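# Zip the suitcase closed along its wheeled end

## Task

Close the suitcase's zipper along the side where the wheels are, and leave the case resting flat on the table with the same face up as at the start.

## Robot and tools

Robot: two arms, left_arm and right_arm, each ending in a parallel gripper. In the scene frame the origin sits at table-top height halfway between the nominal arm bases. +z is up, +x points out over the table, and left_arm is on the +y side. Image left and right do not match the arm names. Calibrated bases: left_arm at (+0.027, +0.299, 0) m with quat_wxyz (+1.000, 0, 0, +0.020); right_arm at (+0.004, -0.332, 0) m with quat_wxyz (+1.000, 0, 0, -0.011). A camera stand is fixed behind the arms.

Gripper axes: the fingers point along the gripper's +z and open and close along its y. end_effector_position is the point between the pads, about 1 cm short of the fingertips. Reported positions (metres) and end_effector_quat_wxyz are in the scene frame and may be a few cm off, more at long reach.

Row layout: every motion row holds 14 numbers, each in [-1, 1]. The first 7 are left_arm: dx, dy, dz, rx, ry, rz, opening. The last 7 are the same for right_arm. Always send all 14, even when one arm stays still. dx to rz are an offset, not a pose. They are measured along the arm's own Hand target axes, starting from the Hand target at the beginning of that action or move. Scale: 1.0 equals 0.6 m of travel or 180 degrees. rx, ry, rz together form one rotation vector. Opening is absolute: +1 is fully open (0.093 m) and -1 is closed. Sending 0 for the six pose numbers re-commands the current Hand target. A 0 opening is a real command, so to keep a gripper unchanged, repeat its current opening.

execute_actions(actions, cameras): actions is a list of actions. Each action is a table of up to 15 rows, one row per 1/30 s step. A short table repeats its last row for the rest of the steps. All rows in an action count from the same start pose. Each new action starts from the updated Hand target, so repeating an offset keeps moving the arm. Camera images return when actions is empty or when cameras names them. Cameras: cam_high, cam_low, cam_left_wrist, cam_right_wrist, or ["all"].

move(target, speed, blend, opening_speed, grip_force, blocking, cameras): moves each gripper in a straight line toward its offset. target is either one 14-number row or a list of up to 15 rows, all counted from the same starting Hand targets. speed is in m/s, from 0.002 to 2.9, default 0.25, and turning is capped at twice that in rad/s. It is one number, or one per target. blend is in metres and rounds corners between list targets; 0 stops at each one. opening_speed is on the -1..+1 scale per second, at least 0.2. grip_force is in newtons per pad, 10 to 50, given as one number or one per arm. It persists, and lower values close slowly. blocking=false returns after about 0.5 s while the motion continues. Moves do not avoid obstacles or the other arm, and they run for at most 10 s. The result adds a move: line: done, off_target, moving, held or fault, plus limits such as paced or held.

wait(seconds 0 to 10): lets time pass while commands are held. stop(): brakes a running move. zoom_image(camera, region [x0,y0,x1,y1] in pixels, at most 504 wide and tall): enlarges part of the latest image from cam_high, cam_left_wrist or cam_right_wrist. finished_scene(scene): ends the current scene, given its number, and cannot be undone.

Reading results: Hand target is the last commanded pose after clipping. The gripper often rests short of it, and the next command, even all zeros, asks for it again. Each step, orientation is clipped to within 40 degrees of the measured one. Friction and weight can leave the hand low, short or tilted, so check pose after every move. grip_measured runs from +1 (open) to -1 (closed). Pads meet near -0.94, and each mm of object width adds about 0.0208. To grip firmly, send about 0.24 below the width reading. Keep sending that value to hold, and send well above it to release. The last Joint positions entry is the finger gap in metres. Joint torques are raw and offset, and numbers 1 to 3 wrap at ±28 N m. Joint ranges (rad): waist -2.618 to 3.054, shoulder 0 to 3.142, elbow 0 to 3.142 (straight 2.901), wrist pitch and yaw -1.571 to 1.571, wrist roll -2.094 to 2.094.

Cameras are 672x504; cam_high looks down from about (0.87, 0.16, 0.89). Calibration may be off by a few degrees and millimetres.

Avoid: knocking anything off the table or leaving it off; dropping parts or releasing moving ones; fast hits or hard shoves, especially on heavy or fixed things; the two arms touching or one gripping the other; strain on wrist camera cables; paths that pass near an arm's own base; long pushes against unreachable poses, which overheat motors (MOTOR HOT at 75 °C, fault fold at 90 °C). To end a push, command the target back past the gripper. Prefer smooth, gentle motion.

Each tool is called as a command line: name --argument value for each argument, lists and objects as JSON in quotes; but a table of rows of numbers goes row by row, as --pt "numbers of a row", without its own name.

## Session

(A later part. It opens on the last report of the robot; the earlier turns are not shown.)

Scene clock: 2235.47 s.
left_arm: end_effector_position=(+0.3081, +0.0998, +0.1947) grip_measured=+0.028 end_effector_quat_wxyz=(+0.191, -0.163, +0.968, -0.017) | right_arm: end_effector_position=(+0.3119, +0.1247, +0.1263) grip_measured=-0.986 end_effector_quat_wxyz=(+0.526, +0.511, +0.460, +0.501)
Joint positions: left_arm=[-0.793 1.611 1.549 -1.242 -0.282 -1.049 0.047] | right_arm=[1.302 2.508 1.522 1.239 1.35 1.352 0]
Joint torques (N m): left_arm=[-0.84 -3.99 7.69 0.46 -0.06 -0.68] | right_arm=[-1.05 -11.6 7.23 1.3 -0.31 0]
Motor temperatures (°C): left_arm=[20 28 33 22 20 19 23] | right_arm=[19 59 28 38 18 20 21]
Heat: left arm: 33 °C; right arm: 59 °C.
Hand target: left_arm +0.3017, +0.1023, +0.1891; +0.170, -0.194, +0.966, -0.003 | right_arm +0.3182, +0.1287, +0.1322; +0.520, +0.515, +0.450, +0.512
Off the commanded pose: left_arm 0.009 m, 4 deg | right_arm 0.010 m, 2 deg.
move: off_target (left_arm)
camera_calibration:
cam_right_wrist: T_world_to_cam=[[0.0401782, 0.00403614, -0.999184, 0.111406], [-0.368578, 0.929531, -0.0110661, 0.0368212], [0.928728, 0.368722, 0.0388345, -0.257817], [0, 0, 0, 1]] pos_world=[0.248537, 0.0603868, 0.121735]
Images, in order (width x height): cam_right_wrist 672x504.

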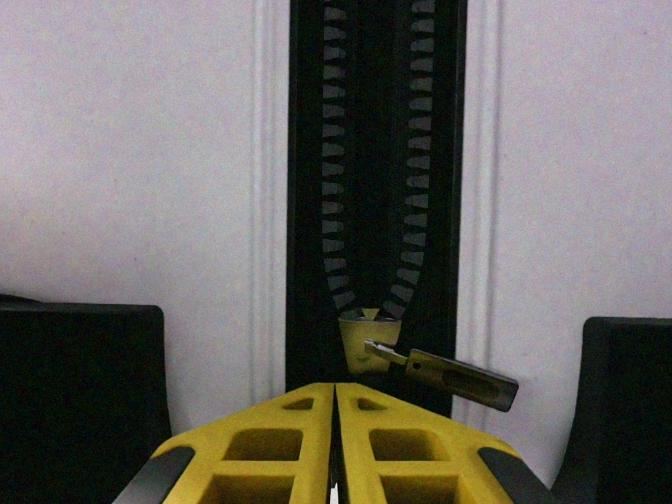

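move --pt "0 0 0 0 0 0 -0.25 0 -0.012 0.01 0 0 0 -1" --pt "-0.005 0.03 0 0 0 0 -0.25 -0.05 -0.006 0.016 0 0 0 -1" --speed 0.06 --cameras '["cam_right_wrist"]'

Scene clock: 2243.20 s.
left_arm: end_effector_position=(+0.3082, +0.1007, +0.1950) grip_measured=+0.028 end_effector_quat_wxyz=(+0.193, -0.163, +0.967, -0.022) | right_arm: end_effector_position=(+0.3125, +0.1177, +0.1114) grip_measured=-0.986 end_effector_quat_wxyz=(+0.517, +0.490, +0.483, +0.510)
Joint positions: left_arm=[-0.789 1.6 1.537 -1.23 -0.277 -1.043 0.047] | right_arm=[1.291 2.486 1.42 1.251 1.279 1.394 0]
Joint torques (N m): left_arm=[1.47 -7.54 3.75 0.47 -0.01 -0.43] | right_arm=[-3.19 -15.1 2.85 1.74 0.12 -0.06]
Motor temperatures (°C): left_arm=[20 28 33 22 19 19 23] | right_arm=[19 59 28 38 18 20 21]
Heat: left arm: 33 °C; right arm: 59 °C.
Hand target: left_arm +0.2976, +0.1200, +0.1888; +0.170, -0.194, +0.966, -0.003 | right_arm +0.3260, +0.0982, +0.1276; +0.520, +0.515, +0.450, +0.511
Off the commanded pose: left_arm 0.023 m, 5 deg | right_arm 0.029 m, 5 deg.
move: off_target (left_arm, right_arm)
camera_calibration:
cam_right_wrist: T_world_to_cam=[[0.0374358, -0.0215322, -0.999067, 0.10039], [-0.42454, 0.904717, -0.0354065, 0.066479], [0.904635, 0.425469, 0.0247275, -0.252712], [0, 0, 0, 1]] pos_world=[0.253077, 0.0495382, 0.108899]
Images, in order (width x height): cam_right_wrist 672x504.

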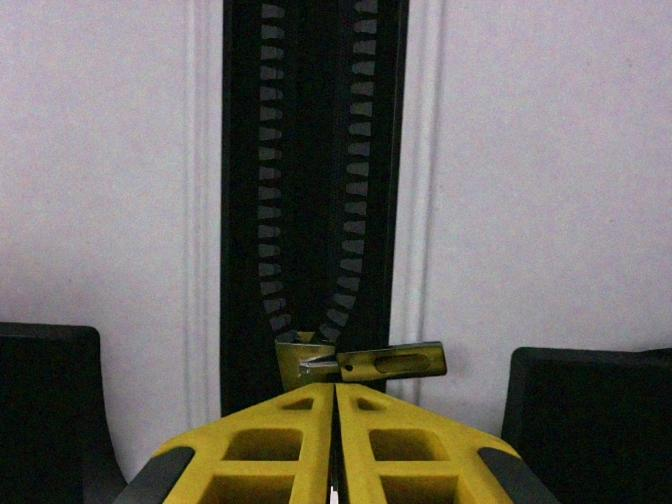

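move --target '[-0.003,0.02,0,0,0,0,-0.25,-0.05,0.014,0.008,0,0,0,-1]' --speed 0.06 --cameras '["cam_right_wrist"]'

Scene clock: 2247.87 s.
left_arm: end_effector_position=(+0.3085, +0.1089, +0.1953) grip_measured=+0.028 end_effector_quat_wxyz=(+0.198, -0.155, +0.968, -0.024) | right_arm: end_effector_position=(+0.3203, +0.0809, +0.0993) grip_measured=-0.986 end_effector_quat_wxyz=(+0.529, +0.485, +0.501, +0.483)
Joint positions: left_arm=[-0.769 1.565 1.499 -1.207 -0.274 -1.005 0.047] | right_arm=[1.251 2.414 1.251 1.253 1.258 1.424 0]
Joint torques (N m): left_arm=[1.89 -7.8 3.78 0.34 -0.05 -0.57] | right_arm=[-2.13 -16.68 3.33 2.08 0.13 -0.06]
Motor temperatures (°C): left_arm=[20 29 33 22 19 19 23] | right_arm=[19 60 28 38 18 19 21]
Heat: left arm: 33 °C; right arm: 60 °C.
Hand target: left_arm +0.2946, +0.1317, +0.1884; +0.170, -0.193, +0.966, -0.003 | right_arm +0.3280, +0.0676, +0.1344; +0.520, +0.515, +0.450, +0.512
Off the commanded pose: left_arm 0.028 m, 6 deg | right_arm 0.038 m, 8 deg.
move: off_target (left_arm, right_arm)
camera_calibration:
cam_right_wrist: T_world_to_cam=[[0.00988864, -0.0834762, -0.996461, 0.1007], [-0.410051, 0.908531, -0.0801794, 0.102059], [0.912009, 0.409393, -0.0252454, -0.240048], [0, 0, 0, 1]] pos_world=[0.25978, 0.0139559, 0.102466]
Images, in order (width x height): cam_right_wrist 672x504.

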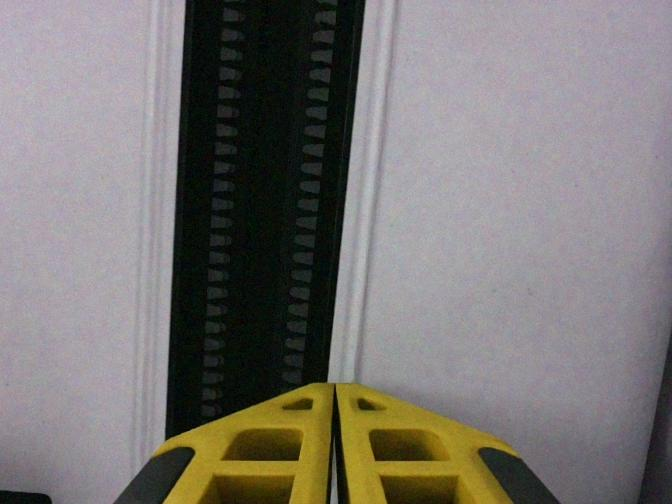

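move --pt "0.005 -0.03 0 0 0 0 -0.25 0 0 -0.05 0 0 0 -0.78" --pt "0.005 -0.03 0 0 0 0 -0.25 0.1 -0.01 -0.06 0 0 0 -0.78" --speed 0.12 --cameras '["cam_right_wrist"]'

Scene clock: 2261.93 s.
left_arm: end_effector_position=(+0.3086, +0.1081, +0.1952) grip_measured=+0.028 end_effector_quat_wxyz=(+0.198, -0.155, +0.968, -0.021) | right_arm: end_effector_position=(+0.2977, +0.1283, +0.1237) grip_measured=-0.782 end_effector_quat_wxyz=(+0.523, +0.506, +0.467, +0.502)
Joint positions: left_arm=[-0.773 1.572 1.506 -1.213 -0.279 -1.009 0.047] | right_arm=[1.331 2.506 1.505 1.254 1.363 1.342 0.008]
Joint torques (N m): left_arm=[-0.75 -4.03 7.54 0.29 -0.02 -0.86] | right_arm=[0.23 -11.23 6.79 1.63 -0.04 -0.17]
Motor temperatures (°C): left_arm=[20 30 32 21 19 19 23] | right_arm=[19 63 27 40 18 19 21]
Heat: left arm: 32 °C; right arm: 63 °C.
Hand target: left_arm +0.2988, +0.1141, +0.1888; +0.170, -0.194, +0.966, -0.003 | right_arm +0.2969, +0.1303, +0.1298; +0.520, +0.515, +0.450, +0.511
Off the commanded pose: left_arm 0.013 m, 6 deg | right_arm 0.006 m, 2 deg.
move: off_target (left_arm)
camera_calibration:
cam_right_wrist: T_world_to_cam=[[0.0364127, -0.00399671, -0.999329, 0.11152], [-0.382655, 0.923723, -0.0176372, 0.033853], [0.923174, 0.38304, 0.0321059, -0.245272], [0, 0, 0, 1]] pos_world=[0.235322, 0.063124, 0.119917]
Images, in order (width x height): cam_right_wrist 672x504.

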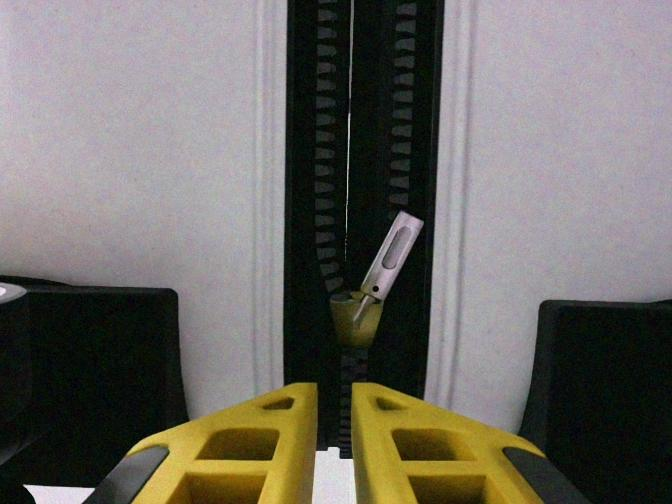

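move --pt "0 0 0 0 0 0 -0.25 0.008 0.0 0.042 0 0 0 -0.78" --pt "-0.003 0.02 0 0 0 0 -0.25 -0.04 0.018 0.042 0 0 0 -0.78" --speed 0.06 --cameras '["cam_right_wrist"]'

Scene clock: 2268.27 s.
left_arm: end_effector_position=(+0.3091, +0.1088, +0.1950) grip_measured=+0.028 end_effector_quat_wxyz=(+0.198, -0.156, +0.968, -0.021) | right_arm: end_effector_position=(+0.3119, +0.1153, +0.1130) grip_measured=-0.782 end_effector_quat_wxyz=(+0.527, +0.494, +0.482, +0.496)
Joint positions: left_arm=[-0.771 1.573 1.506 -1.213 -0.28 -1.008 0.047] | right_arm=[1.293 2.484 1.431 1.237 1.309 1.374 0.008]
Joint torques (N m): left_arm=[0.99 -7.04 4.67 0.39 0.05 -0.68] | right_arm=[-1.94 -17.01 3.41 1.66 -0.01 -0.05]
Motor temperatures (°C): left_arm=[20 30 31 21 19 20 23] | right_arm=[19 61 28 40 18 19 20]
Heat: left arm: 31 °C; right arm: 61 °C.
Hand target: left_arm +0.2958, +0.1258, +0.1884; +0.170, -0.193, +0.966, -0.003 | right_arm +0.3194, +0.1040, +0.1405; +0.520, +0.515, +0.450, +0.511
Off the commanded pose: left_arm 0.023 m, 6 deg | right_arm 0.031 m, 5 deg.
move: off_target (left_arm, right_arm)
camera_calibration:
cam_right_wrist: T_world_to_cam=[[0.0304121, -0.0421048, -0.99865, 0.106447], [-0.398629, 0.915707, -0.0507474, 0.0608566], [0.916608, 0.399635, 0.0110643, -0.250468], [0, 0, 0, 1]] pos_world=[0.250603, 0.0488507, 0.112163]
Images, in order (width x height): cam_right_wrist 672x504.

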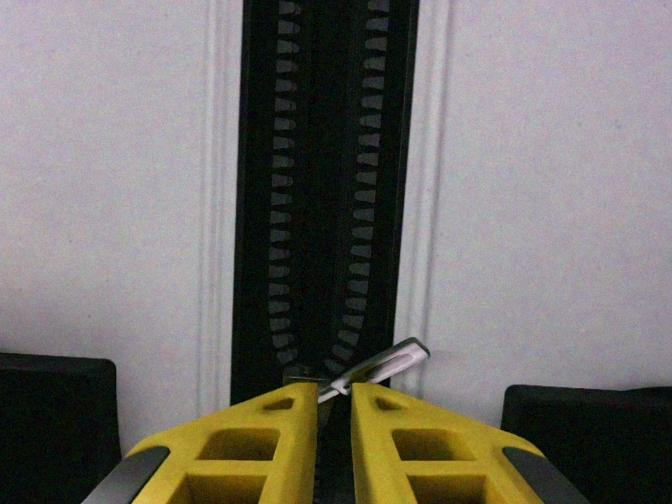

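execute_actions --actions '[]' --cameras '["cam_right_wrist"]'

zoom_image --camera "cam_right_wrist" --region '[220, 280, 460, 460]'

Scene clock: 2296.57 s.
left_arm: end_effector_position=(+0.3091, +0.1088, +0.1950) grip_measured=+0.028 end_effector_quat_wxyz=(+0.198, -0.156, +0.968, -0.021) | right_arm: end_effector_position=(+0.3119, +0.1153, +0.1130) grip_measured=-0.782 end_effector_quat_wxyz=(+0.527, +0.494, +0.482, +0.496)
Joint positions: left_arm=[-0.771 1.573 1.506 -1.213 -0.28 -1.008 0.047] | right_arm=[1.293 2.484 1.431 1.237 1.309 1.374 0.008]
Joint velocities: within noise
Joint torques (N m): left_arm=[0.94 -7.05 4.53 0.36 0.04 -0.67] | right_arm=[-1.94 -17.03 3.44 1.66 -0.03 -0.02]
Motor temperatures (°C): left_arm=[20 31 30 21 19 20 23] | right_arm=[19 67 27 40 17 19 20]
Heat: left arm: 31 °C; right arm: 67 °C.
Hand target: left_arm +0.2958, +0.1258, +0.1884; +0.170, -0.193, +0.966, -0.003 | right_arm +0.3194, +0.1040, +0.1405; +0.520, +0.515, +0.450, +0.511
Tool commands: left_gripper/opening=-0.25 right_gripper/opening=-0.78
Off the commanded pose: left_arm 0.023 m, 6 deg | right_arm 0.031 m, 5 deg.
camera_calibration:
cam_right_wrist: T_world_to_cam=[[0.0304378, -0.0416592, -0.998668, 0.106421], [-0.398636, 0.915726, -0.0503491, 0.0608124], [0.916604, 0.399637, 0.0112658, -0.25049], [0, 0, 0, 1]] pos_world=[0.250603, 0.048851, 0.112164]
Images, in order (width x height): cam_right_wrist 672x504.

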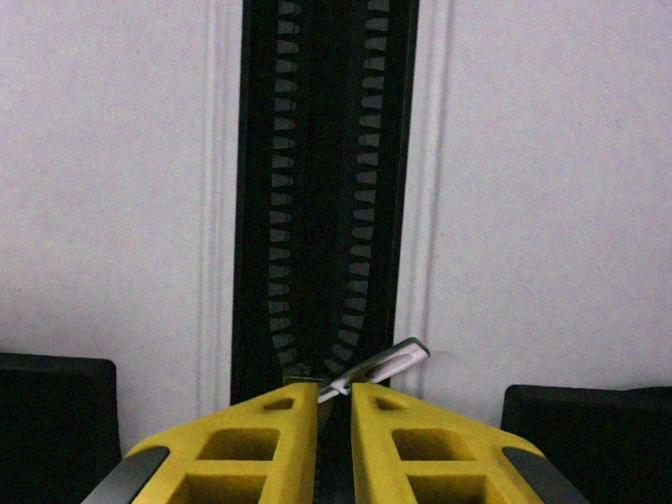

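Scaled by 2.100 from the camera's 672x504 image, which has a finer 960x720 frame.

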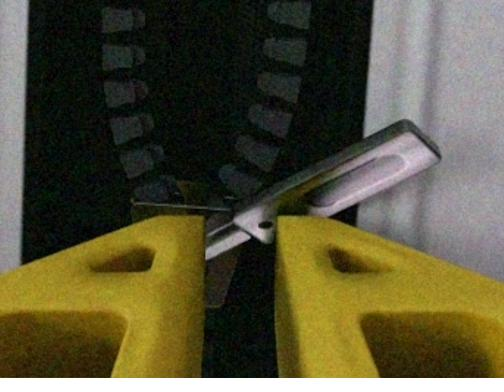

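move --target '[0,0,0,0,0,0,-0.25,0.045,0.005,-0.02,0,0,0,-0.78]' --speed 0.1 --cameras '["cam_right_wrist"]'

Scene clock: 2311.57 s.
left_arm: end_effector_position=(+0.3091, +0.1088, +0.1950) grip_measured=+0.028 end_effector_quat_wxyz=(+0.198, -0.156, +0.968, -0.021) | right_arm: end_effector_position=(+0.3079, +0.1270, +0.1333) grip_measured=-0.782 end_effector_quat_wxyz=(+0.526, +0.510, +0.465, +0.497)
Joint positions: left_arm=[-0.771 1.573 1.506 -1.213 -0.28 -1.008 0.047] | right_arm=[1.311 2.484 1.523 1.192 1.358 1.363 0.008]
Joint torques (N m): left_arm=[1.01 -6.97 4.42 0.35 0.03 -0.66] | right_arm=[-0.14 -11.93 7.25 1.58 -0.19 -0.28]
Motor temperatures (°C): left_arm=[20 31 30 21 19 20 23] | right_arm=[19 69 27 41 17 19 20]
Heat: left arm: 31 °C; right arm: 69 °C.
Hand target: left_arm +0.2958, +0.1258, +0.1884; +0.170, -0.193, +0.966, -0.003 | right_arm +0.3092, +0.1316, +0.1444; +0.520, +0.515, +0.450, +0.511
Off the commanded pose: left_arm 0.023 m, 6 deg | right_arm 0.012 m, 2 deg.
move: off_target (left_arm, right_arm)
camera_calibration:
cam_right_wrist: T_world_to_cam=[[0.0326464, -0.00628887, -0.999447, 0.122144], [-0.369832, 0.928926, -0.0179255, 0.0346258], [0.928525, 0.370212, 0.0280002, -0.253859], [0, 0, 0, 1]] pos_world=[0.244533, 0.0625852, 0.129805]
Images, in order (width x height): cam_right_wrist 672x504.

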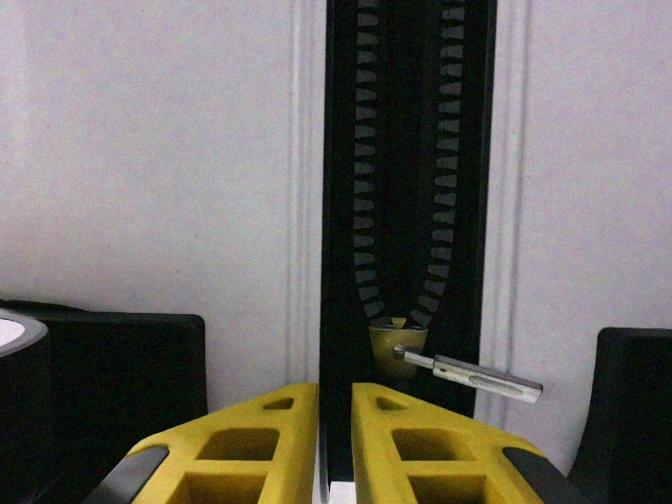

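move --pt "0 0 0 0 0 0 -0.25 0 -0.027 0 0 0 0 -0.78" --pt "0 0 0 0 0 0 -0.25 0.01 -0.022 0.03 0 0 0 -0.78" --speed 0.08 --cameras '["cam_right_wrist"]'

Scene clock: 2318.77 s.
left_arm: end_effector_position=(+0.3091, +0.1089, +0.1950) grip_measured=+0.028 end_effector_quat_wxyz=(+0.198, -0.155, +0.968, -0.020) | right_arm: end_effector_position=(+0.3136, +0.1341, +0.1236) grip_measured=-0.782 end_effector_quat_wxyz=(+0.527, +0.509, +0.465, +0.496)
Joint positions: left_arm=[-0.771 1.573 1.506 -1.213 -0.28 -1.008 0.047] | right_arm=[1.304 2.532 1.576 1.178 1.352 1.368 0.008]
Joint torques (N m): left_arm=[1.01 -6.87 4.64 0.36 0.02 -0.66] | right_arm=[-2.56 -11.71 7.88 1.39 -0.45 0]
Motor temperatures (°C): left_arm=[20 31 30 21 19 20 23] | right_arm=[19 66 27 40 17 19 20]
Heat: left arm: 31 °C; right arm: 66 °C.
Hand target: left_arm +0.2958, +0.1257, +0.1884; +0.170, -0.193, +0.966, -0.003 | right_arm +0.3284, +0.1370, +0.1327; +0.520, +0.515, +0.450, +0.511
Off the commanded pose: left_arm 0.023 m, 6 deg | right_arm 0.018 m, 3 deg.
move: off_target (left_arm, right_arm)
camera_calibration:
cam_right_wrist: T_world_to_cam=[[0.032214, -0.00905425, -0.99944, 0.112908], [-0.369137, 0.929153, -0.0203155, 0.0299415], [0.928817, 0.369585, 0.0265895, -0.26132], [0, 0, 0, 1]] pos_world=[0.250133, 0.0697817, 0.120401]
Images, in order (width x height): cam_right_wrist 672x504.

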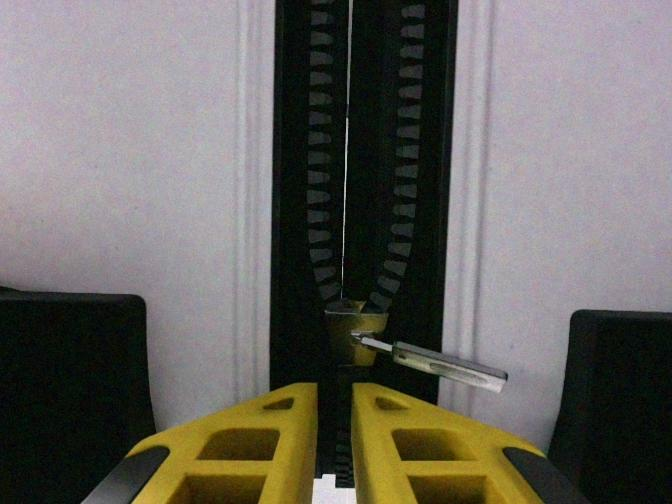

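move --pt "0 0 0 0 0 0 -0.25 0 -0.006 0.02 0 0 0 -0.78" --pt "0 0.04 0 0 0 0 -0.25 -0.09 0.012 0.045 0 0 0 -0.78" --speed 0.07 --cameras '["cam_right_wrist"]'

Scene clock: 2324.37 s.
left_arm: end_effector_position=(+0.3095, +0.1176, +0.1963) grip_measured=+0.027 end_effector_quat_wxyz=(+0.214, -0.144, +0.966, -0.031) | right_arm: end_effector_position=(+0.3184, +0.1337, +0.1187) grip_measured=-0.782 end_effector_quat_wxyz=(+0.487, +0.454, +0.517, +0.538)
Joint positions: left_arm=[-0.75 1.514 1.44 -1.158 -0.28 -0.959 0.047] | right_arm=[1.273 2.444 1.394 1.176 1.133 1.441 0.008]
Joint torques (N m): left_arm=[2.25 -8.08 3.49 -0.03 0.07 -0.77] | right_arm=[-6.93 -15.61 2.7 1.95 1.05 -0.01]
Motor temperatures (°C): left_arm=[20 31 29 21 19 20 23] | right_arm=[19 64 28 40 18 19 20]
Heat: left arm: 31 °C; right arm: 64 °C.
Hand target: left_arm +0.2869, +0.1480, +0.1868; +0.170, -0.193, +0.966, -0.003 | right_arm +0.3510, +0.0807, +0.1386; +0.520, +0.515, +0.450, +0.512
Off the commanded pose: left_arm 0.039 m, 8 deg | right_arm 0.065 m, 11 deg.
move: off_target (left_arm, right_arm)
camera_calibration:
cam_right_wrist: T_world_to_cam=[[0.0423063, -0.0319254, -0.998594, 0.107542], [-0.537244, 0.841963, -0.0496786, 0.100612], [0.842365, 0.53859, 0.0184686, -0.259649], [0, 0, 0, 1]] pos_world=[0.268223, 0.058566, 0.117184]
Images, in order (width x height): cam_right_wrist 672x504.

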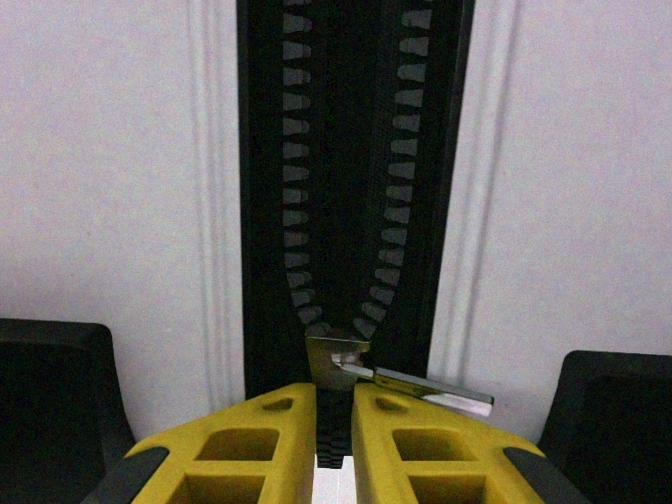

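move --target '[0,0.03,0,0,0,0,-0.25,-0.08,0.012,0.01,0,0,0,-0.78]' --speed 0.07 --cameras '["cam_right_wrist"]'

Scene clock: 2329.97 s.
left_arm: end_effector_position=(+0.3061, +0.1272, +0.1964) grip_measured=+0.026 end_effector_quat_wxyz=(+0.222, -0.119, +0.967, -0.034) | right_arm: end_effector_position=(+0.3230, +0.0976, +0.1182) grip_measured=-0.781 end_effector_quat_wxyz=(+0.470, +0.440, +0.542, +0.540)
Joint positions: left_arm=[-0.731 1.459 1.382 -1.127 -0.273 -0.885 0.046] | right_arm=[1.227 2.311 1.17 1.189 1.031 1.497 0.008]
Joint torques (N m): left_arm=[3.18 -8.09 3.38 -0.21 0.09 -1.16] | right_arm=[-6.76 -14.38 2.14 2.36 1.63 -0.04]
Motor temperatures (°C): left_arm=[21 32 29 20 19 20 24] | right_arm=[20 64 27 40 18 19 20]
Heat: left arm: 32 °C; right arm: 64 °C.
Hand target: left_arm +0.2801, +0.1646, +0.1854; +0.170, -0.193, +0.966, -0.003 | right_arm +0.3530, +0.0322, +0.1433; +0.520, +0.515, +0.450, +0.511
Off the commanded pose: left_arm 0.047 m, 11 deg | right_arm 0.076 m, 15 deg.
move: off_target (left_arm, right_arm)
camera_calibration:
cam_right_wrist: T_world_to_cam=[[0.0185251, -0.0526608, -0.998441, 0.115402], [-0.585497, 0.808906, -0.0535274, 0.152791], [0.810463, 0.585575, -0.0158477, -0.234317], [0, 0, 0, 1]] pos_world=[0.277227, 0.0196939, 0.119687]
Images, in order (width x height): cam_right_wrist 672x504.

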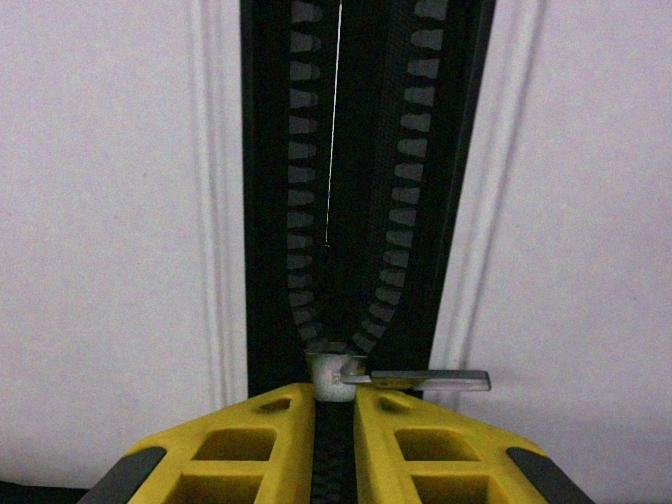

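move --target '[0,0,0,0,0,0,-0.25,-0.075,0.004,0.015,0,0,0,-0.78]' --speed 0.07 --cameras '["cam_right_wrist"]'

Scene clock: 2338.93 s.
left_arm: end_effector_position=(+0.3061, +0.1272, +0.1964) grip_measured=+0.026 end_effector_quat_wxyz=(+0.222, -0.117, +0.967, -0.033) | right_arm: end_effector_position=(+0.3353, +0.0436, +0.1176) grip_measured=-0.781 end_effector_quat_wxyz=(+0.476, +0.452, +0.536, +0.531)
Joint positions: left_arm=[-0.731 1.459 1.382 -1.127 -0.273 -0.882 0.046] | right_arm=[1.154 2.213 0.973 1.271 0.992 1.516 0.008]
Joint torques (N m): left_arm=[3.26 -8.13 3.34 -0.2 0.1 -1.2] | right_arm=[-6.31 -13.33 2.13 2.37 1.41 -0.07]
Motor temperatures (°C): left_arm=[21 33 29 20 19 20 24] | right_arm=[21 65 27 43 19 19 20]
Heat: left arm: 33 °C; right arm: 65 °C.
Hand target: left_arm +0.2801, +0.1646, +0.1854; +0.170, -0.193, +0.966, -0.003 | right_arm +0.3586, -0.0135, +0.1436; +0.520, +0.515, +0.450, +0.511
Off the commanded pose: left_arm 0.047 m, 11 deg | right_arm 0.067 m, 13 deg.
move: off_target (left_arm, right_arm)
camera_calibration:
cam_right_wrist: T_world_to_cam=[[0.00849912, -0.0507253, -0.998676, 0.11501], [-0.559029, 0.827826, -0.0468049, 0.193147], [0.829105, 0.558687, -0.0213211, -0.217068], [0, 0, 0, 1]] pos_world=[0.286969, -0.032785, 0.11927]
Images, in order (width x height): cam_right_wrist 672x504.

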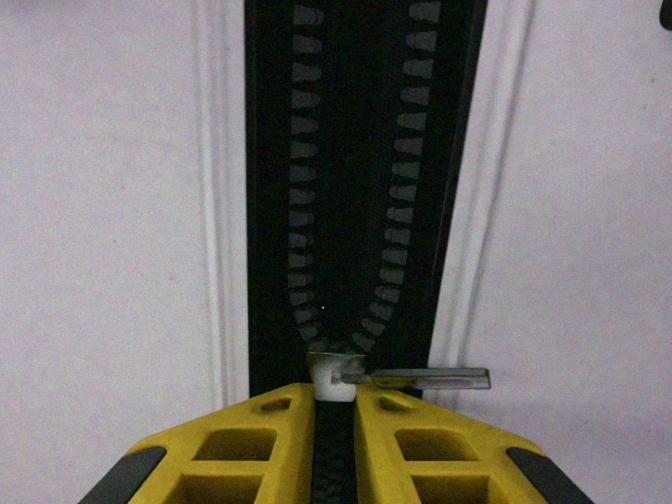

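move --target '[0,0,0,0,0,0,-0.25,-0.085,0.004,0.02,0,0,0,-0.78]' --speed 0.08 --cameras '["cam_right_wrist"]'

Scene clock: 2343.33 s.
left_arm: end_effector_position=(+0.3061, +0.1272, +0.1964) grip_measured=+0.026 end_effector_quat_wxyz=(+0.222, -0.117, +0.967, -0.033) | right_arm: end_effector_position=(+0.3484, -0.0130, +0.1172) grip_measured=-0.781 end_effector_quat_wxyz=(+0.477, +0.460, +0.537, +0.522)
Joint positions: left_arm=[-0.731 1.459 1.382 -1.127 -0.273 -0.88 0.046] | right_arm=[1.056 2.109 0.783 1.327 0.912 1.538 0.008]
Joint torques (N m): left_arm=[3.29 -8.17 3.36 -0.23 0.07 -1.17] | right_arm=[-6.06 -11.67 1.99 2.53 1.28 -0.02]
Motor temperatures (°C): left_arm=[21 34 29 20 19 21 24] | right_arm=[21 64 27 44 19 19 20]
Heat: left arm: 34 °C; right arm: 64 °C.
Hand target: left_arm +0.2801, +0.1646, +0.1854; +0.170, -0.193, +0.966, -0.003 | right_arm +0.3668, -0.0653, +0.1438; +0.520, +0.515, +0.450, +0.511
Off the commanded pose: left_arm 0.047 m, 11 deg | right_arm 0.061 m, 13 deg.
move: off_target (left_arm, right_arm)
camera_calibration:
cam_right_wrist: T_world_to_cam=[[-0.00774799, -0.0549136, -0.998461, 0.117201], [-0.544656, 0.837615, -0.0418408, 0.241825], [0.838624, 0.543494, -0.0363988, -0.19814], [0, 0, 0, 1]] pos_world=[0.298784, -0.0884325, 0.119926]
Images, in order (width x height): cam_right_wrist 672x504.

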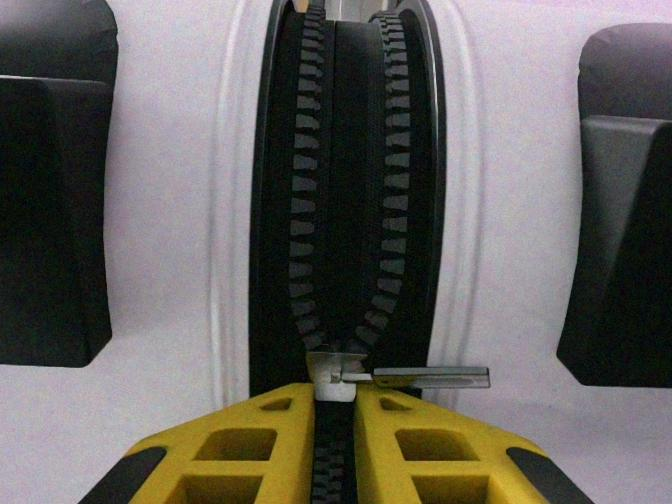

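move --target '[0,0,0,0,0,0,-0.25,-0.06,0.004,0.02,0,0.03,0,-0.78]' --speed 0.08 --cameras '["cam_right_wrist"]'

Scene clock: 2348.07 s.
left_arm: end_effector_position=(+0.3061, +0.1272, +0.1964) grip_measured=+0.026 end_effector_quat_wxyz=(+0.222, -0.117, +0.967, -0.033) | right_arm: end_effector_position=(+0.3563, -0.0433, +0.1172) grip_measured=-0.780 end_effector_quat_wxyz=(+0.437, +0.430, +0.571, +0.546)
Joint positions: left_arm=[-0.731 1.459 1.382 -1.127 -0.273 -0.88 0.046] | right_arm=[0.938 2.011 0.627 1.357 0.666 1.558 0.008]
Joint torques (N m): left_arm=[3.23 -8.27 3.4 -0.2 0.05 -1.2] | right_arm=[-6.22 -9.87 1.51 2.82 1.58 0]
Motor temperatures (°C): left_arm=[21 34 29 20 19 21 24] | right_arm=[21 63 26 46 20 19 20]
Heat: left arm: 34 °C; right arm: 63 °C.
Hand target: left_arm +0.2801, +0.1646, +0.1854; +0.170, -0.193, +0.966, -0.003 | right_arm +0.3760, -0.1022, +0.1449; +0.498, +0.490, +0.474, +0.535
Off the commanded pose: left_arm 0.047 m, 11 deg | right_arm 0.068 m, 15 deg.
move: off_target (left_arm, right_arm)
camera_calibration:
cam_right_wrist: T_world_to_cam=[[-0.0225054, -0.0588298, -0.998014, 0.120633], [-0.647883, 0.761139, -0.0302569, 0.30368], [0.761408, 0.645915, -0.0552445, -0.154071], [0, 0, 0, 1]] pos_world=[0.316774, -0.124529, 0.121071]
Images, in order (width x height): cam_right_wrist 672x504.

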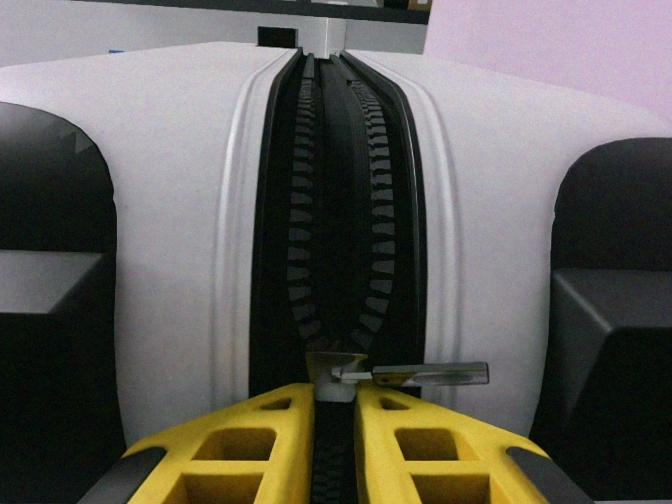

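move --target '[0,0,0,0,0,0,-0.25,-0.06,0.003,0.02,0,0.06,0,-0.78]' --speed 0.08 --cameras '["cam_right_wrist"]'

Scene clock: 2353.23 s.
left_arm: end_effector_position=(+0.2948, +0.1428, +0.1955) grip_measured=+0.026 end_effector_quat_wxyz=(+0.204, -0.121, +0.971, -0.020) | right_arm: end_effector_position=(+0.3878, -0.1377, +0.0950) grip_measured=-0.780 end_effector_quat_wxyz=(+0.434, +0.455, +0.586, +0.511)
Joint positions: left_arm=[-0.708 1.43 1.369 -1.186 -0.258 -0.874 0.046] | right_arm=[0.65 1.946 0.464 1.37 0.42 1.573 0.008]
Joint torques (N m): left_arm=[1.85 -5.85 3.86 0.37 -0.02 -1.19] | right_arm=[-0.55 -10.24 2.76 3.34 0.01 0.01]
Motor temperatures (°C): left_arm=[21 34 29 20 19 21 24] | right_arm=[21 60 26 48 20 19 20]
Heat: left arm: 34 °C; right arm: 60 °C.
Hand target: left_arm +0.2801, +0.1647, +0.1854; +0.170, -0.194, +0.966, -0.003 | right_arm +0.3886, -0.1380, +0.1457; +0.452, +0.438, +0.519, +0.579
Off the commanded pose: left_arm 0.028 m, 9 deg | right_arm 0.051 m, 11 deg.
move: off_target (left_arm, right_arm)
camera_calibration:
cam_right_wrist: T_world_to_cam=[[-0.100838, -0.0879044, -0.991012, 0.119362], [-0.615487, 0.788113, -0.00727961, 0.384184], [0.78167, 0.609221, -0.133576, -0.123818], [0, 0, 0, 1]] pos_world=[0.345281, -0.216855, 0.104547]
Images, in order (width x height): cam_right_wrist 672x504.

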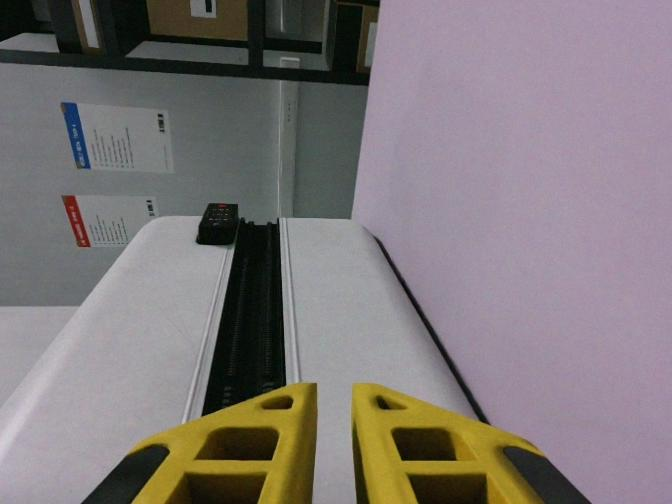

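move --target '[0,0,0,0,0,0,-0.25,0,-0.025,-0.1,0,0,0,-0.78]' --speed 0.12

move --target '[0,0,0,0,0,0,-0.25,0.08,0,-0.01,0,0,0,-0.78]' --speed 0.12 --cameras '["cam_right_wrist","cam_high"]'

Scene clock: 2360.87 s.
left_arm: end_effector_position=(+0.2948, +0.1428, +0.1955) grip_measured=+0.026 end_effector_quat_wxyz=(+0.204, -0.121, +0.971, -0.020) | right_arm: end_effector_position=(+0.3283, -0.1536, +0.0717) grip_measured=-0.780 end_effector_quat_wxyz=(+0.421, +0.467, +0.615, +0.476)
Joint positions: left_arm=[-0.708 1.43 1.369 -1.186 -0.258 -0.874 0.046] | right_arm=[0.753 1.849 0.252 1.372 0.523 1.61 0.008]
Joint torques (N m): left_arm=[2.04 -5.81 4.12 0.38 -0.03 -1.19] | right_arm=[0.49 -8.4 2.14 3.62 0.16 0]
Motor temperatures (°C): left_arm=[21 33 29 20 19 21 24] | right_arm=[21 58 26 56 19 19 20]
Heat: left arm: 33 °C; right arm: 58 °C.
Hand target: left_arm +0.2801, +0.1647, +0.1854; +0.170, -0.194, +0.966, -0.003 | right_arm +0.3312, -0.1495, +0.1260; +0.451, +0.438, +0.519, +0.579
Off the commanded pose: left_arm 0.028 m, 9 deg | right_arm 0.055 m, 17 deg.
joint sent to its limit (right arm) — joint 4 (wrist pitch), upper limit. The joint targets are off in position and orientation.
move: off_target (left_arm, right_arm)

Scene clock: 2362.10 s.
left_arm: end_effector_position=(+0.2948, +0.1428, +0.1955) grip_measured=+0.026 end_effector_quat_wxyz=(+0.204, -0.121, +0.971, -0.020) | right_arm: end_effector_position=(+0.3092, -0.1123, +0.0856) grip_measured=-0.780 end_effector_quat_wxyz=(+0.435, +0.454, +0.602, +0.493)
Joint positions: left_arm=[-0.708 1.43 1.369 -1.186 -0.258 -0.874 0.046] | right_arm=[0.941 1.867 0.313 1.372 0.71 1.614 0.008]
Joint torques (N m): left_arm=[2 -5.74 3.96 0.34 -0.03 -1.19] | right_arm=[0.36 -4.78 4.45 3.54 0.18 -0.17]
Motor temperatures (°C): left_arm=[21 33 29 20 19 21 24] | right_arm=[21 58 26 57 19 19 20]
Heat: left arm: 33 °C; right arm: 58 °C.
Hand target: left_arm +0.2801, +0.1647, +0.1854; +0.170, -0.194, +0.966, -0.003 | right_arm +0.3152, -0.1039, +0.1274; +0.451, +0.438, +0.519, +0.579
Off the commanded pose: left_arm 0.028 m, 9 deg | right_arm 0.043 m, 14 deg.
joint sent to its limit (right arm) — joint 4 (wrist pitch), upper limit. The joint targets are off in position and orientation.
move: off_target (left_arm, right_arm)
camera_calibration:
cam_right_wrist: T_world_to_cam=[[-0.128957, -0.126022, -0.98361, 0.10815], [-0.615481, 0.787891, -0.0202526, 0.316802], [0.77753, 0.602782, -0.179168, -0.0746216], [0, 0, 0, 1]] pos_world=[0.266953, -0.190996, 0.0994239]
Images, in order (width x height): cam_high 672x504, cam_right_wrist 672x504.

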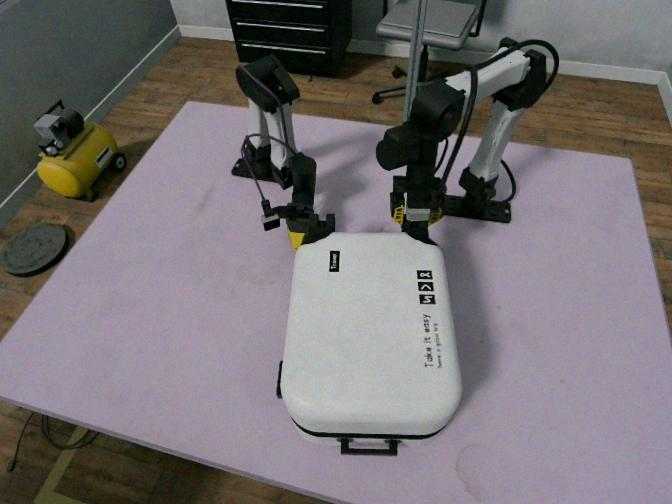

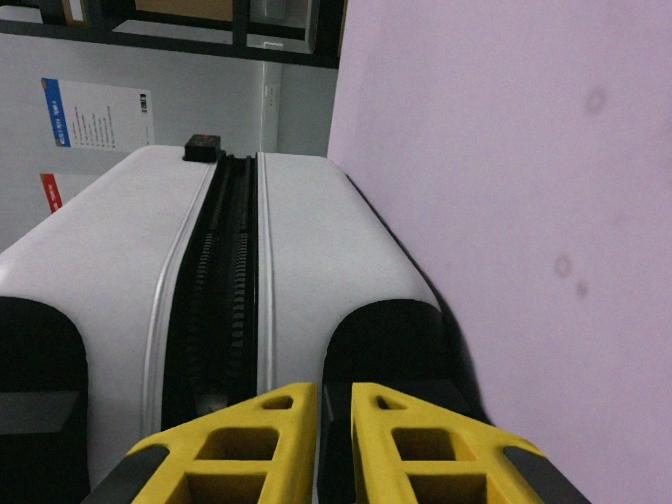

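move --target '[0,0,0,0,0,0,-0.25,0.07,0.02,-0.03,0,0,0,-0.78]' --speed 0.1 --cameras '["cam_right_wrist"]'

Scene clock: 2368.73 s.
left_arm: end_effector_position=(+0.2948, +0.1428, +0.1955) grip_measured=+0.026 end_effector_quat_wxyz=(+0.204, -0.121, +0.971, -0.020) | right_arm: end_effector_position=(+0.2847, -0.0741, +0.1010) grip_measured=-0.780 end_effector_quat_wxyz=(+0.451, +0.433, +0.595, +0.505)
Joint positions: left_arm=[-0.708 1.43 1.369 -1.186 -0.258 -0.874 0.046] | right_arm=[1.109 1.882 0.381 1.371 0.871 1.57 0.008]
Joint torques (N m): left_arm=[2.04 -5.96 3.88 0.38 -0.05 -1.22] | right_arm=[0.25 -5.19 4.57 3.46 0.17 -0.2]
Motor temperatures (°C): left_arm=[21 32 29 20 19 21 24] | right_arm=[20 54 26 63 19 19 20]
Heat: left arm: 32 °C; right arm: 63 °C.
Hand target: left_arm +0.2801, +0.1647, +0.1854; +0.170, -0.194, +0.966, -0.003 | right_arm +0.2880, -0.0671, +0.1395; +0.451, +0.438, +0.519, +0.579
Off the commanded pose: left_arm 0.028 m, 9 deg | right_arm 0.039 m, 12 deg.
joint sent to its limit (right arm) — joint 4 (wrist pitch), upper limit. The joint targets still meet the commanded pose.
move: off_target (left_arm, right_arm)
camera_calibration:
cam_right_wrist: T_world_to_cam=[[-0.0701134, -0.139087, -0.987795, 0.107672], [-0.623026, 0.779451, -0.065529, 0.278088], [0.779052, 0.610828, -0.141305, -0.0795671], [0, 0, 0, 1]] pos_world=[0.242793, -0.153179, 0.113338]
Images, in order (width x height): cam_right_wrist 672x504.

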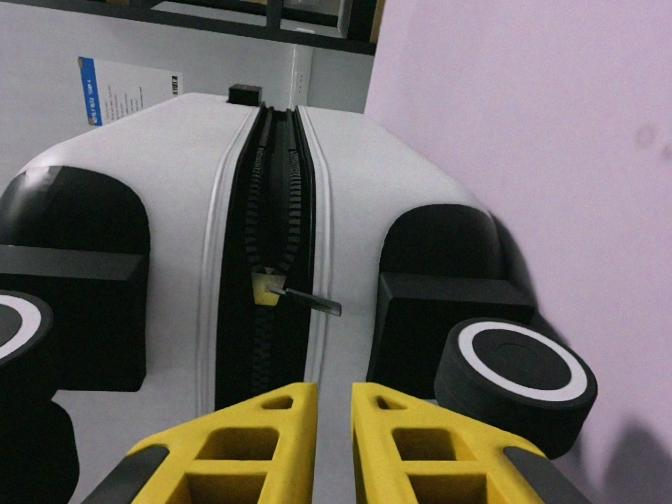

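move --target '[0,0,0,0,0,0,-0.25,0.085,0.035,0.06,0,0,0,-0.78]' --speed 0.1 --cameras '["cam_right_wrist"]'

Scene clock: 2383.03 s.
left_arm: end_effector_position=(+0.2931, +0.1510, +0.1951) grip_measured=+0.026 end_effector_quat_wxyz=(+0.197, -0.143, +0.970, -0.015) | right_arm: end_effector_position=(+0.3094, -0.0238, +0.1430) grip_measured=-0.780 end_effector_quat_wxyz=(+0.460, +0.442, +0.546, +0.543)
Joint positions: left_arm=[-0.69 1.425 1.369 -1.209 -0.258 -0.903 0.046] | right_arm=[1.124 1.936 0.629 1.329 0.916 1.531 0.008]
Joint torques (N m): left_arm=[0.88 -5.39 3.89 0.58 0.03 -0.87] | right_arm=[0.38 -7.06 6.75 2.23 -0.22 -0.22]
Motor temperatures (°C): left_arm=[21 31 29 20 19 21 24] | right_arm=[20 49 26 69 18 19 20]
Heat: left arm: 31 °C; right arm: 69 °C.
Hand target: left_arm +0.2802, +0.1647, +0.1855; +0.170, -0.194, +0.966, -0.003 | right_arm +0.3111, -0.0111, +0.1651; +0.452, +0.438, +0.519, +0.579
Off the commanded pose: left_arm 0.021 m, 7 deg | right_arm 0.026 m, 5 deg.
move: off_target (left_arm, right_arm)
camera_calibration:
cam_right_wrist: T_world_to_cam=[[0.00620651, -0.0433701, -0.99904, 0.138049], [-0.59636, 0.801793, -0.0385121, 0.245432], [0.802693, 0.596026, -0.0208879, -0.148364], [0, 0, 0, 1]] pos_world=[0.264599, -0.10237, 0.14427]
Images, in order (width x height): cam_right_wrist 672x504.

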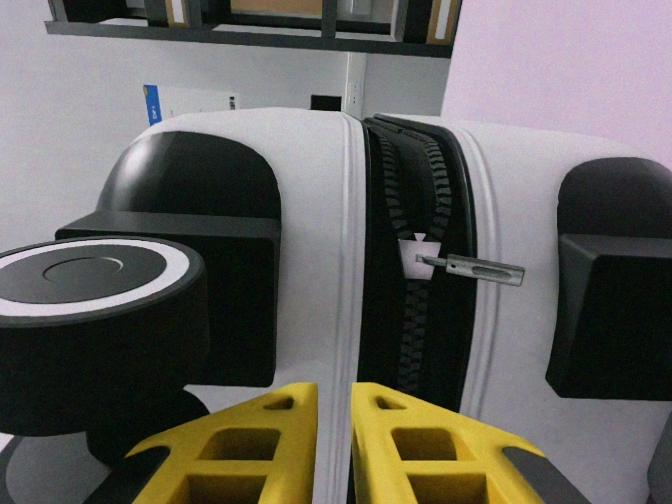

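move --pt "0 0 0 0 0 0 -0.25 0.035 -0.048 0.02 0 0 0 -0.78" --pt "0 0 0 0 0 0 -0.25 0.04 -0.045 0.08 0 0 0 -0.78" --speed 0.08 --cameras '["cam_right_wrist"]'

Scene clock: 2391.27 s.
left_arm: end_effector_position=(+0.2940, +0.1520, +0.1950) grip_measured=+0.026 end_effector_quat_wxyz=(+0.198, -0.155, +0.968, -0.016) | right_arm: end_effector_position=(+0.3444, +0.0199, +0.1231) grip_measured=-0.780 end_effector_quat_wxyz=(+0.453, +0.434, +0.550, +0.552)
Joint positions: left_arm=[-0.687 1.425 1.368 -1.207 -0.262 -0.923 0.046] | right_arm=[1.084 2.136 0.848 1.317 0.846 1.531 0.008]
Joint torques (N m): left_arm=[0.73 -5.39 4.08 0.53 0.05 -0.71] | right_arm=[-1.69 -8.61 7.02 2.17 -0.16 -0.14]
Motor temperatures (°C): left_arm=[21 31 29 20 19 21 24] | right_arm=[20 48 27 64 18 19 20]
Heat: left arm: 31 °C; right arm: 64 °C.
Hand target: left_arm +0.2801, +0.1647, +0.1854; +0.170, -0.193, +0.966, -0.003 | right_arm +0.3547, +0.0238, +0.1429; +0.451, +0.438, +0.519, +0.579
Off the commanded pose: left_arm 0.021 m, 6 deg | right_arm 0.023 m, 5 deg.
move: off_target (left_arm, right_arm)
camera_calibration:
cam_right_wrist: T_world_to_cam=[[0.0122245, -0.0381878, -0.999196, 0.11781], [-0.61977, 0.783885, -0.0375414, 0.238746], [0.784688, 0.619731, -0.014085, -0.198077], [0, 0, 0, 1]] pos_world=[0.301956, -0.0598958, 0.123889]
Images, in order (width x height): cam_right_wrist 672x504.

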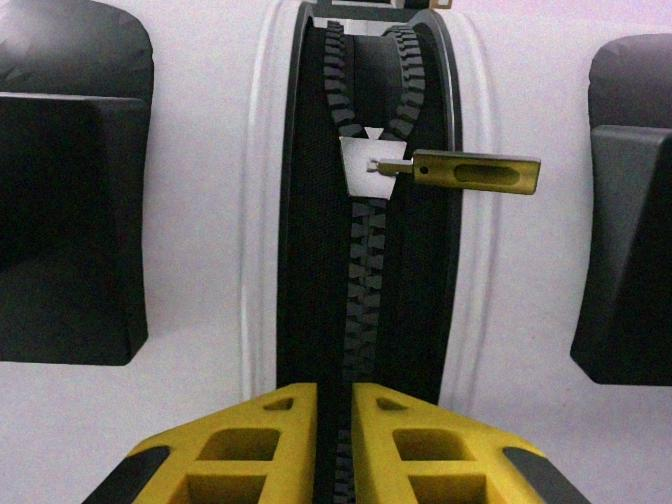

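move --target '[0,0,0,0,0,0,-0.25,-0.05,-0.005,0.01,0,0.08,0,-0.78]' --speed 0.06 --cameras '["cam_right_wrist"]'

Scene clock: 2398.50 s.
left_arm: end_effector_position=(+0.2951, +0.1536, +0.1953) grip_measured=+0.026 end_effector_quat_wxyz=(+0.200, -0.163, +0.966, -0.015) | right_arm: end_effector_position=(+0.3539, +0.0185, +0.1176) grip_measured=-0.780 end_effector_quat_wxyz=(+0.356, +0.341, +0.618, +0.612)
Joint positions: left_arm=[-0.684 1.425 1.368 -1.206 -0.267 -0.937 0.046] | right_arm=[0.93 2.084 0.727 1.36 0.369 1.548 0.008]
Joint torques (N m): left_arm=[0.4 -5.33 3.95 0.52 0.07 -0.6] | right_arm=[-3.36 -9.61 2.44 2.74 0.41 -0.02]
Motor temperatures (°C): left_arm=[21 31 29 20 19 21 24] | right_arm=[20 48 27 60 18 19 20]
Heat: left arm: 31 °C; right arm: 60 °C.
Hand target: left_arm +0.2802, +0.1647, +0.1854; +0.170, -0.194, +0.966, -0.003 | right_arm +0.3671, -0.0041, +0.1392; +0.383, +0.362, +0.572, +0.629
Off the commanded pose: left_arm 0.021 m, 5 deg | right_arm 0.034 m, 7 deg.
move: off_target (left_arm, right_arm)
camera_calibration:
cam_right_wrist: T_world_to_cam=[[0.0120905, -0.0432941, -0.998989, 0.112165], [-0.837527, 0.545351, -0.0337707, 0.326573], [0.546262, 0.837089, -0.0296664, -0.122573], [0, 0, 0, 1]] pos_world=[0.339115, -0.0706362, 0.119444]
Images, in order (width x height): cam_right_wrist 672x504.

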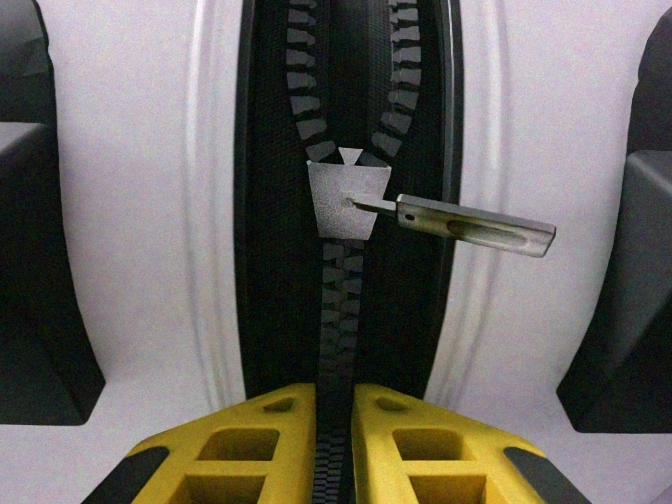

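move --target '[0,0,0,0,0,0,-0.25,-0.065,0.004,-0.012,0,0.02,0,-0.78]' --speed 0.06 --cameras '["cam_right_wrist"]'

Scene clock: 2405.93 s.
left_arm: end_effector_position=(+0.2951, +0.1535, +0.1953) grip_measured=+0.026 end_effector_quat_wxyz=(+0.200, -0.164, +0.966, -0.015) | right_arm: end_effector_position=(+0.3772, -0.0386, +0.1100) grip_measured=-0.780 end_effector_quat_wxyz=(+0.347, +0.350, +0.629, +0.601)
Joint positions: left_arm=[-0.684 1.425 1.368 -1.206 -0.267 -0.937 0.046] | right_arm=[0.756 2.023 0.615 1.371 0.195 1.562 0.008]
Joint torques (N m): left_arm=[0.42 -5.44 4.01 0.53 0.1 -0.57] | right_arm=[-0.39 -8.59 3.03 3.05 0.11 0]
Motor temperatures (°C): left_arm=[21 31 29 20 19 21 24] | right_arm=[20 47 27 59 18 19 20]
Heat: left arm: 31 °C; right arm: 59 °C.
Hand target: left_arm +0.2802, +0.1647, +0.1854; +0.170, -0.194, +0.966, -0.003 | right_arm +0.3779, -0.0424, +0.1404; +0.365, +0.342, +0.583, +0.640
Off the commanded pose: left_arm 0.021 m, 5 deg | right_arm 0.031 m, 7 deg.
move: off_target (left_arm, right_arm)
camera_calibration:
cam_right_wrist: T_world_to_cam=[[-0.0249183, -0.058306, -0.997988, 0.115202], [-0.838238, 0.545195, -0.0109226, 0.374743], [0.544734, 0.836279, -0.0624597, -0.0835172], [0, 0, 0, 1]] pos_world=[0.362489, -0.127747, 0.113847]
Images, in order (width x height): cam_right_wrist 672x504.

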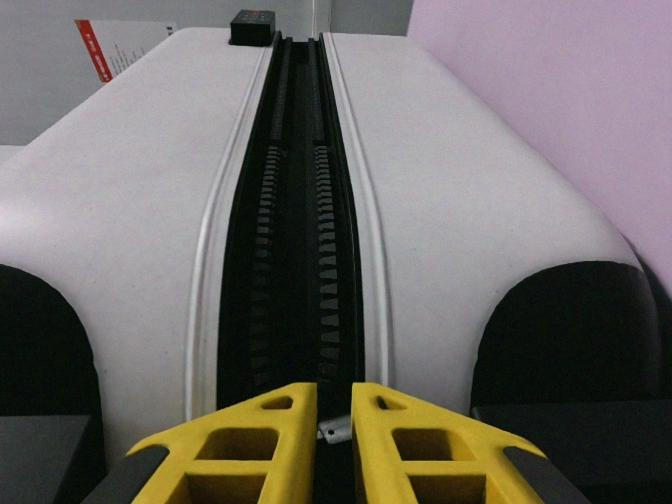

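execute_actions --actions '[[[0,0,0,0,0,0,-0.25,0,0,0,0,0,0,-0.88],[0,0,0,0,0,0,-0.25,0,0,0,0,0,0,-0.94],[0,0,0,0,0,0,-0.25,0,0,0,0,0,0,-1]]]' --cameras '["cam_right_wrist"]'

zoom_image --camera "cam_right_wrist" --region '[240, 340, 430, 503]'

Scene clock: 2412.77 s.
left_arm: end_effector_position=(+0.2951, +0.1535, +0.1953) grip_measured=+0.026 end_effector_quat_wxyz=(+0.200, -0.164, +0.966, -0.015) | right_arm: end_effector_position=(+0.3772, -0.0387, +0.1100) grip_measured=-0.986 end_effector_quat_wxyz=(+0.347, +0.350, +0.629, +0.601)
Joint positions: left_arm=[-0.684 1.425 1.368 -1.206 -0.267 -0.937 0.046] | right_arm=[0.756 2.023 0.615 1.371 0.195 1.562 0]
Joint torques (N m): left_arm=[0.34 -5.39 4.22 0.53 0.1 -0.6] | right_arm=[-0.34 -8.69 3.06 3.05 0.12 -0.02]
Motor temperatures (°C): left_arm=[21 31 29 20 19 21 24] | right_arm=[20 46 27 63 18 19 20]
Heat: left arm: 31 °C; right arm: 63 °C.
Hand target: left_arm +0.2802, +0.1647, +0.1854; +0.170, -0.194, +0.966, -0.003 | right_arm +0.3779, -0.0424, +0.1404; +0.365, +0.342, +0.583, +0.640
Off the commanded pose: left_arm 0.021 m, 5 deg | right_arm 0.031 m, 7 deg.
camera_calibration:
cam_right_wrist: T_world_to_cam=[[-0.0249605, -0.0582883, -0.997988, 0.115213], [-0.837844, 0.5458, -0.0109227, 0.374734], [0.545338, 0.835886, -0.0624599, -0.0837026], [0, 0, 0, 1]] pos_world=[0.362491, -0.127848, 0.113847]
Images, in order (width x height): cam_right_wrist 672x504.

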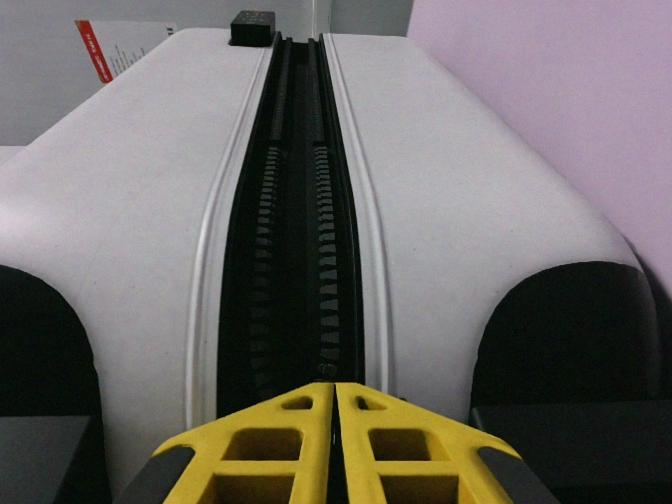

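Scaled by 2.653 from the camera's 672x504 image, which has a finer 960x720 frame.

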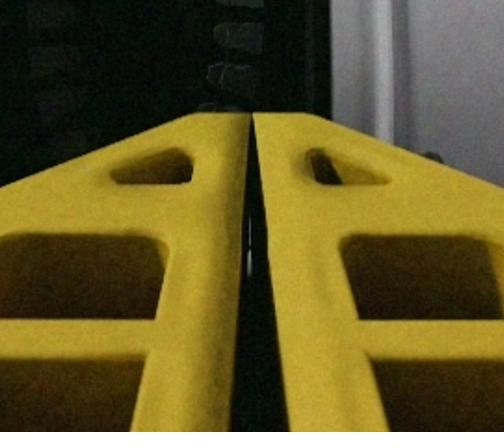

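move --target '[0,0,0,0,0,0,-0.25,-0.07,0.01,-0.01,0,0.01,0,-1]' --speed 0.05 --cameras '["cam_right_wrist"]'

Scene clock: 2417.80 s.
left_arm: end_effector_position=(+0.2951, +0.1535, +0.1953) grip_measured=+0.026 end_effector_quat_wxyz=(+0.200, -0.164, +0.966, -0.015) | right_arm: end_effector_position=(+0.3936, -0.0808, +0.0950) grip_measured=-0.986 end_effector_quat_wxyz=(+0.330, +0.358, +0.643, +0.591)
Joint positions: left_arm=[-0.684 1.425 1.368 -1.206 -0.267 -0.937 0.046] | right_arm=[0.604 2.017 0.563 1.371 0.029 1.573 0]
Joint torques (N m): left_arm=[0.36 -5.38 4.14 0.54 0.07 -0.58] | right_arm=[-0.47 -11.71 2.89 3.18 -0.07 -0.01]
Motor temperatures (°C): left_arm=[21 31 29 20 19 20 24] | right_arm=[19 46 26 66 18 19 20]
Heat: left arm: 31 °C; right arm: 66 °C.
Hand target: left_arm +0.2802, +0.1647, +0.1854; +0.170, -0.194, +0.966, -0.003 | right_arm +0.3933, -0.0821, +0.1453; +0.355, +0.332, +0.589, +0.645
Off the commanded pose: left_arm 0.021 m, 5 deg | right_arm 0.050 m, 10 deg.
move: off_target (left_arm, right_arm)
camera_calibration:
cam_right_wrist: T_world_to_cam=[[-0.0722574, -0.0702775, -0.994907, 0.115468], [-0.845049, 0.534166, 0.0236416, 0.409788], [0.529784, 0.842454, -0.0979854, -0.0484839], [0, 0, 0, 1]] pos_world=[0.38032, -0.169934, 0.100441]
Images, in order (width x height): cam_right_wrist 672x504.

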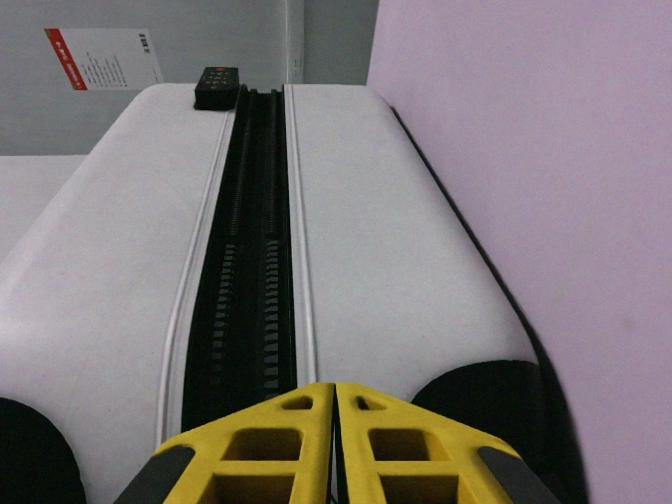

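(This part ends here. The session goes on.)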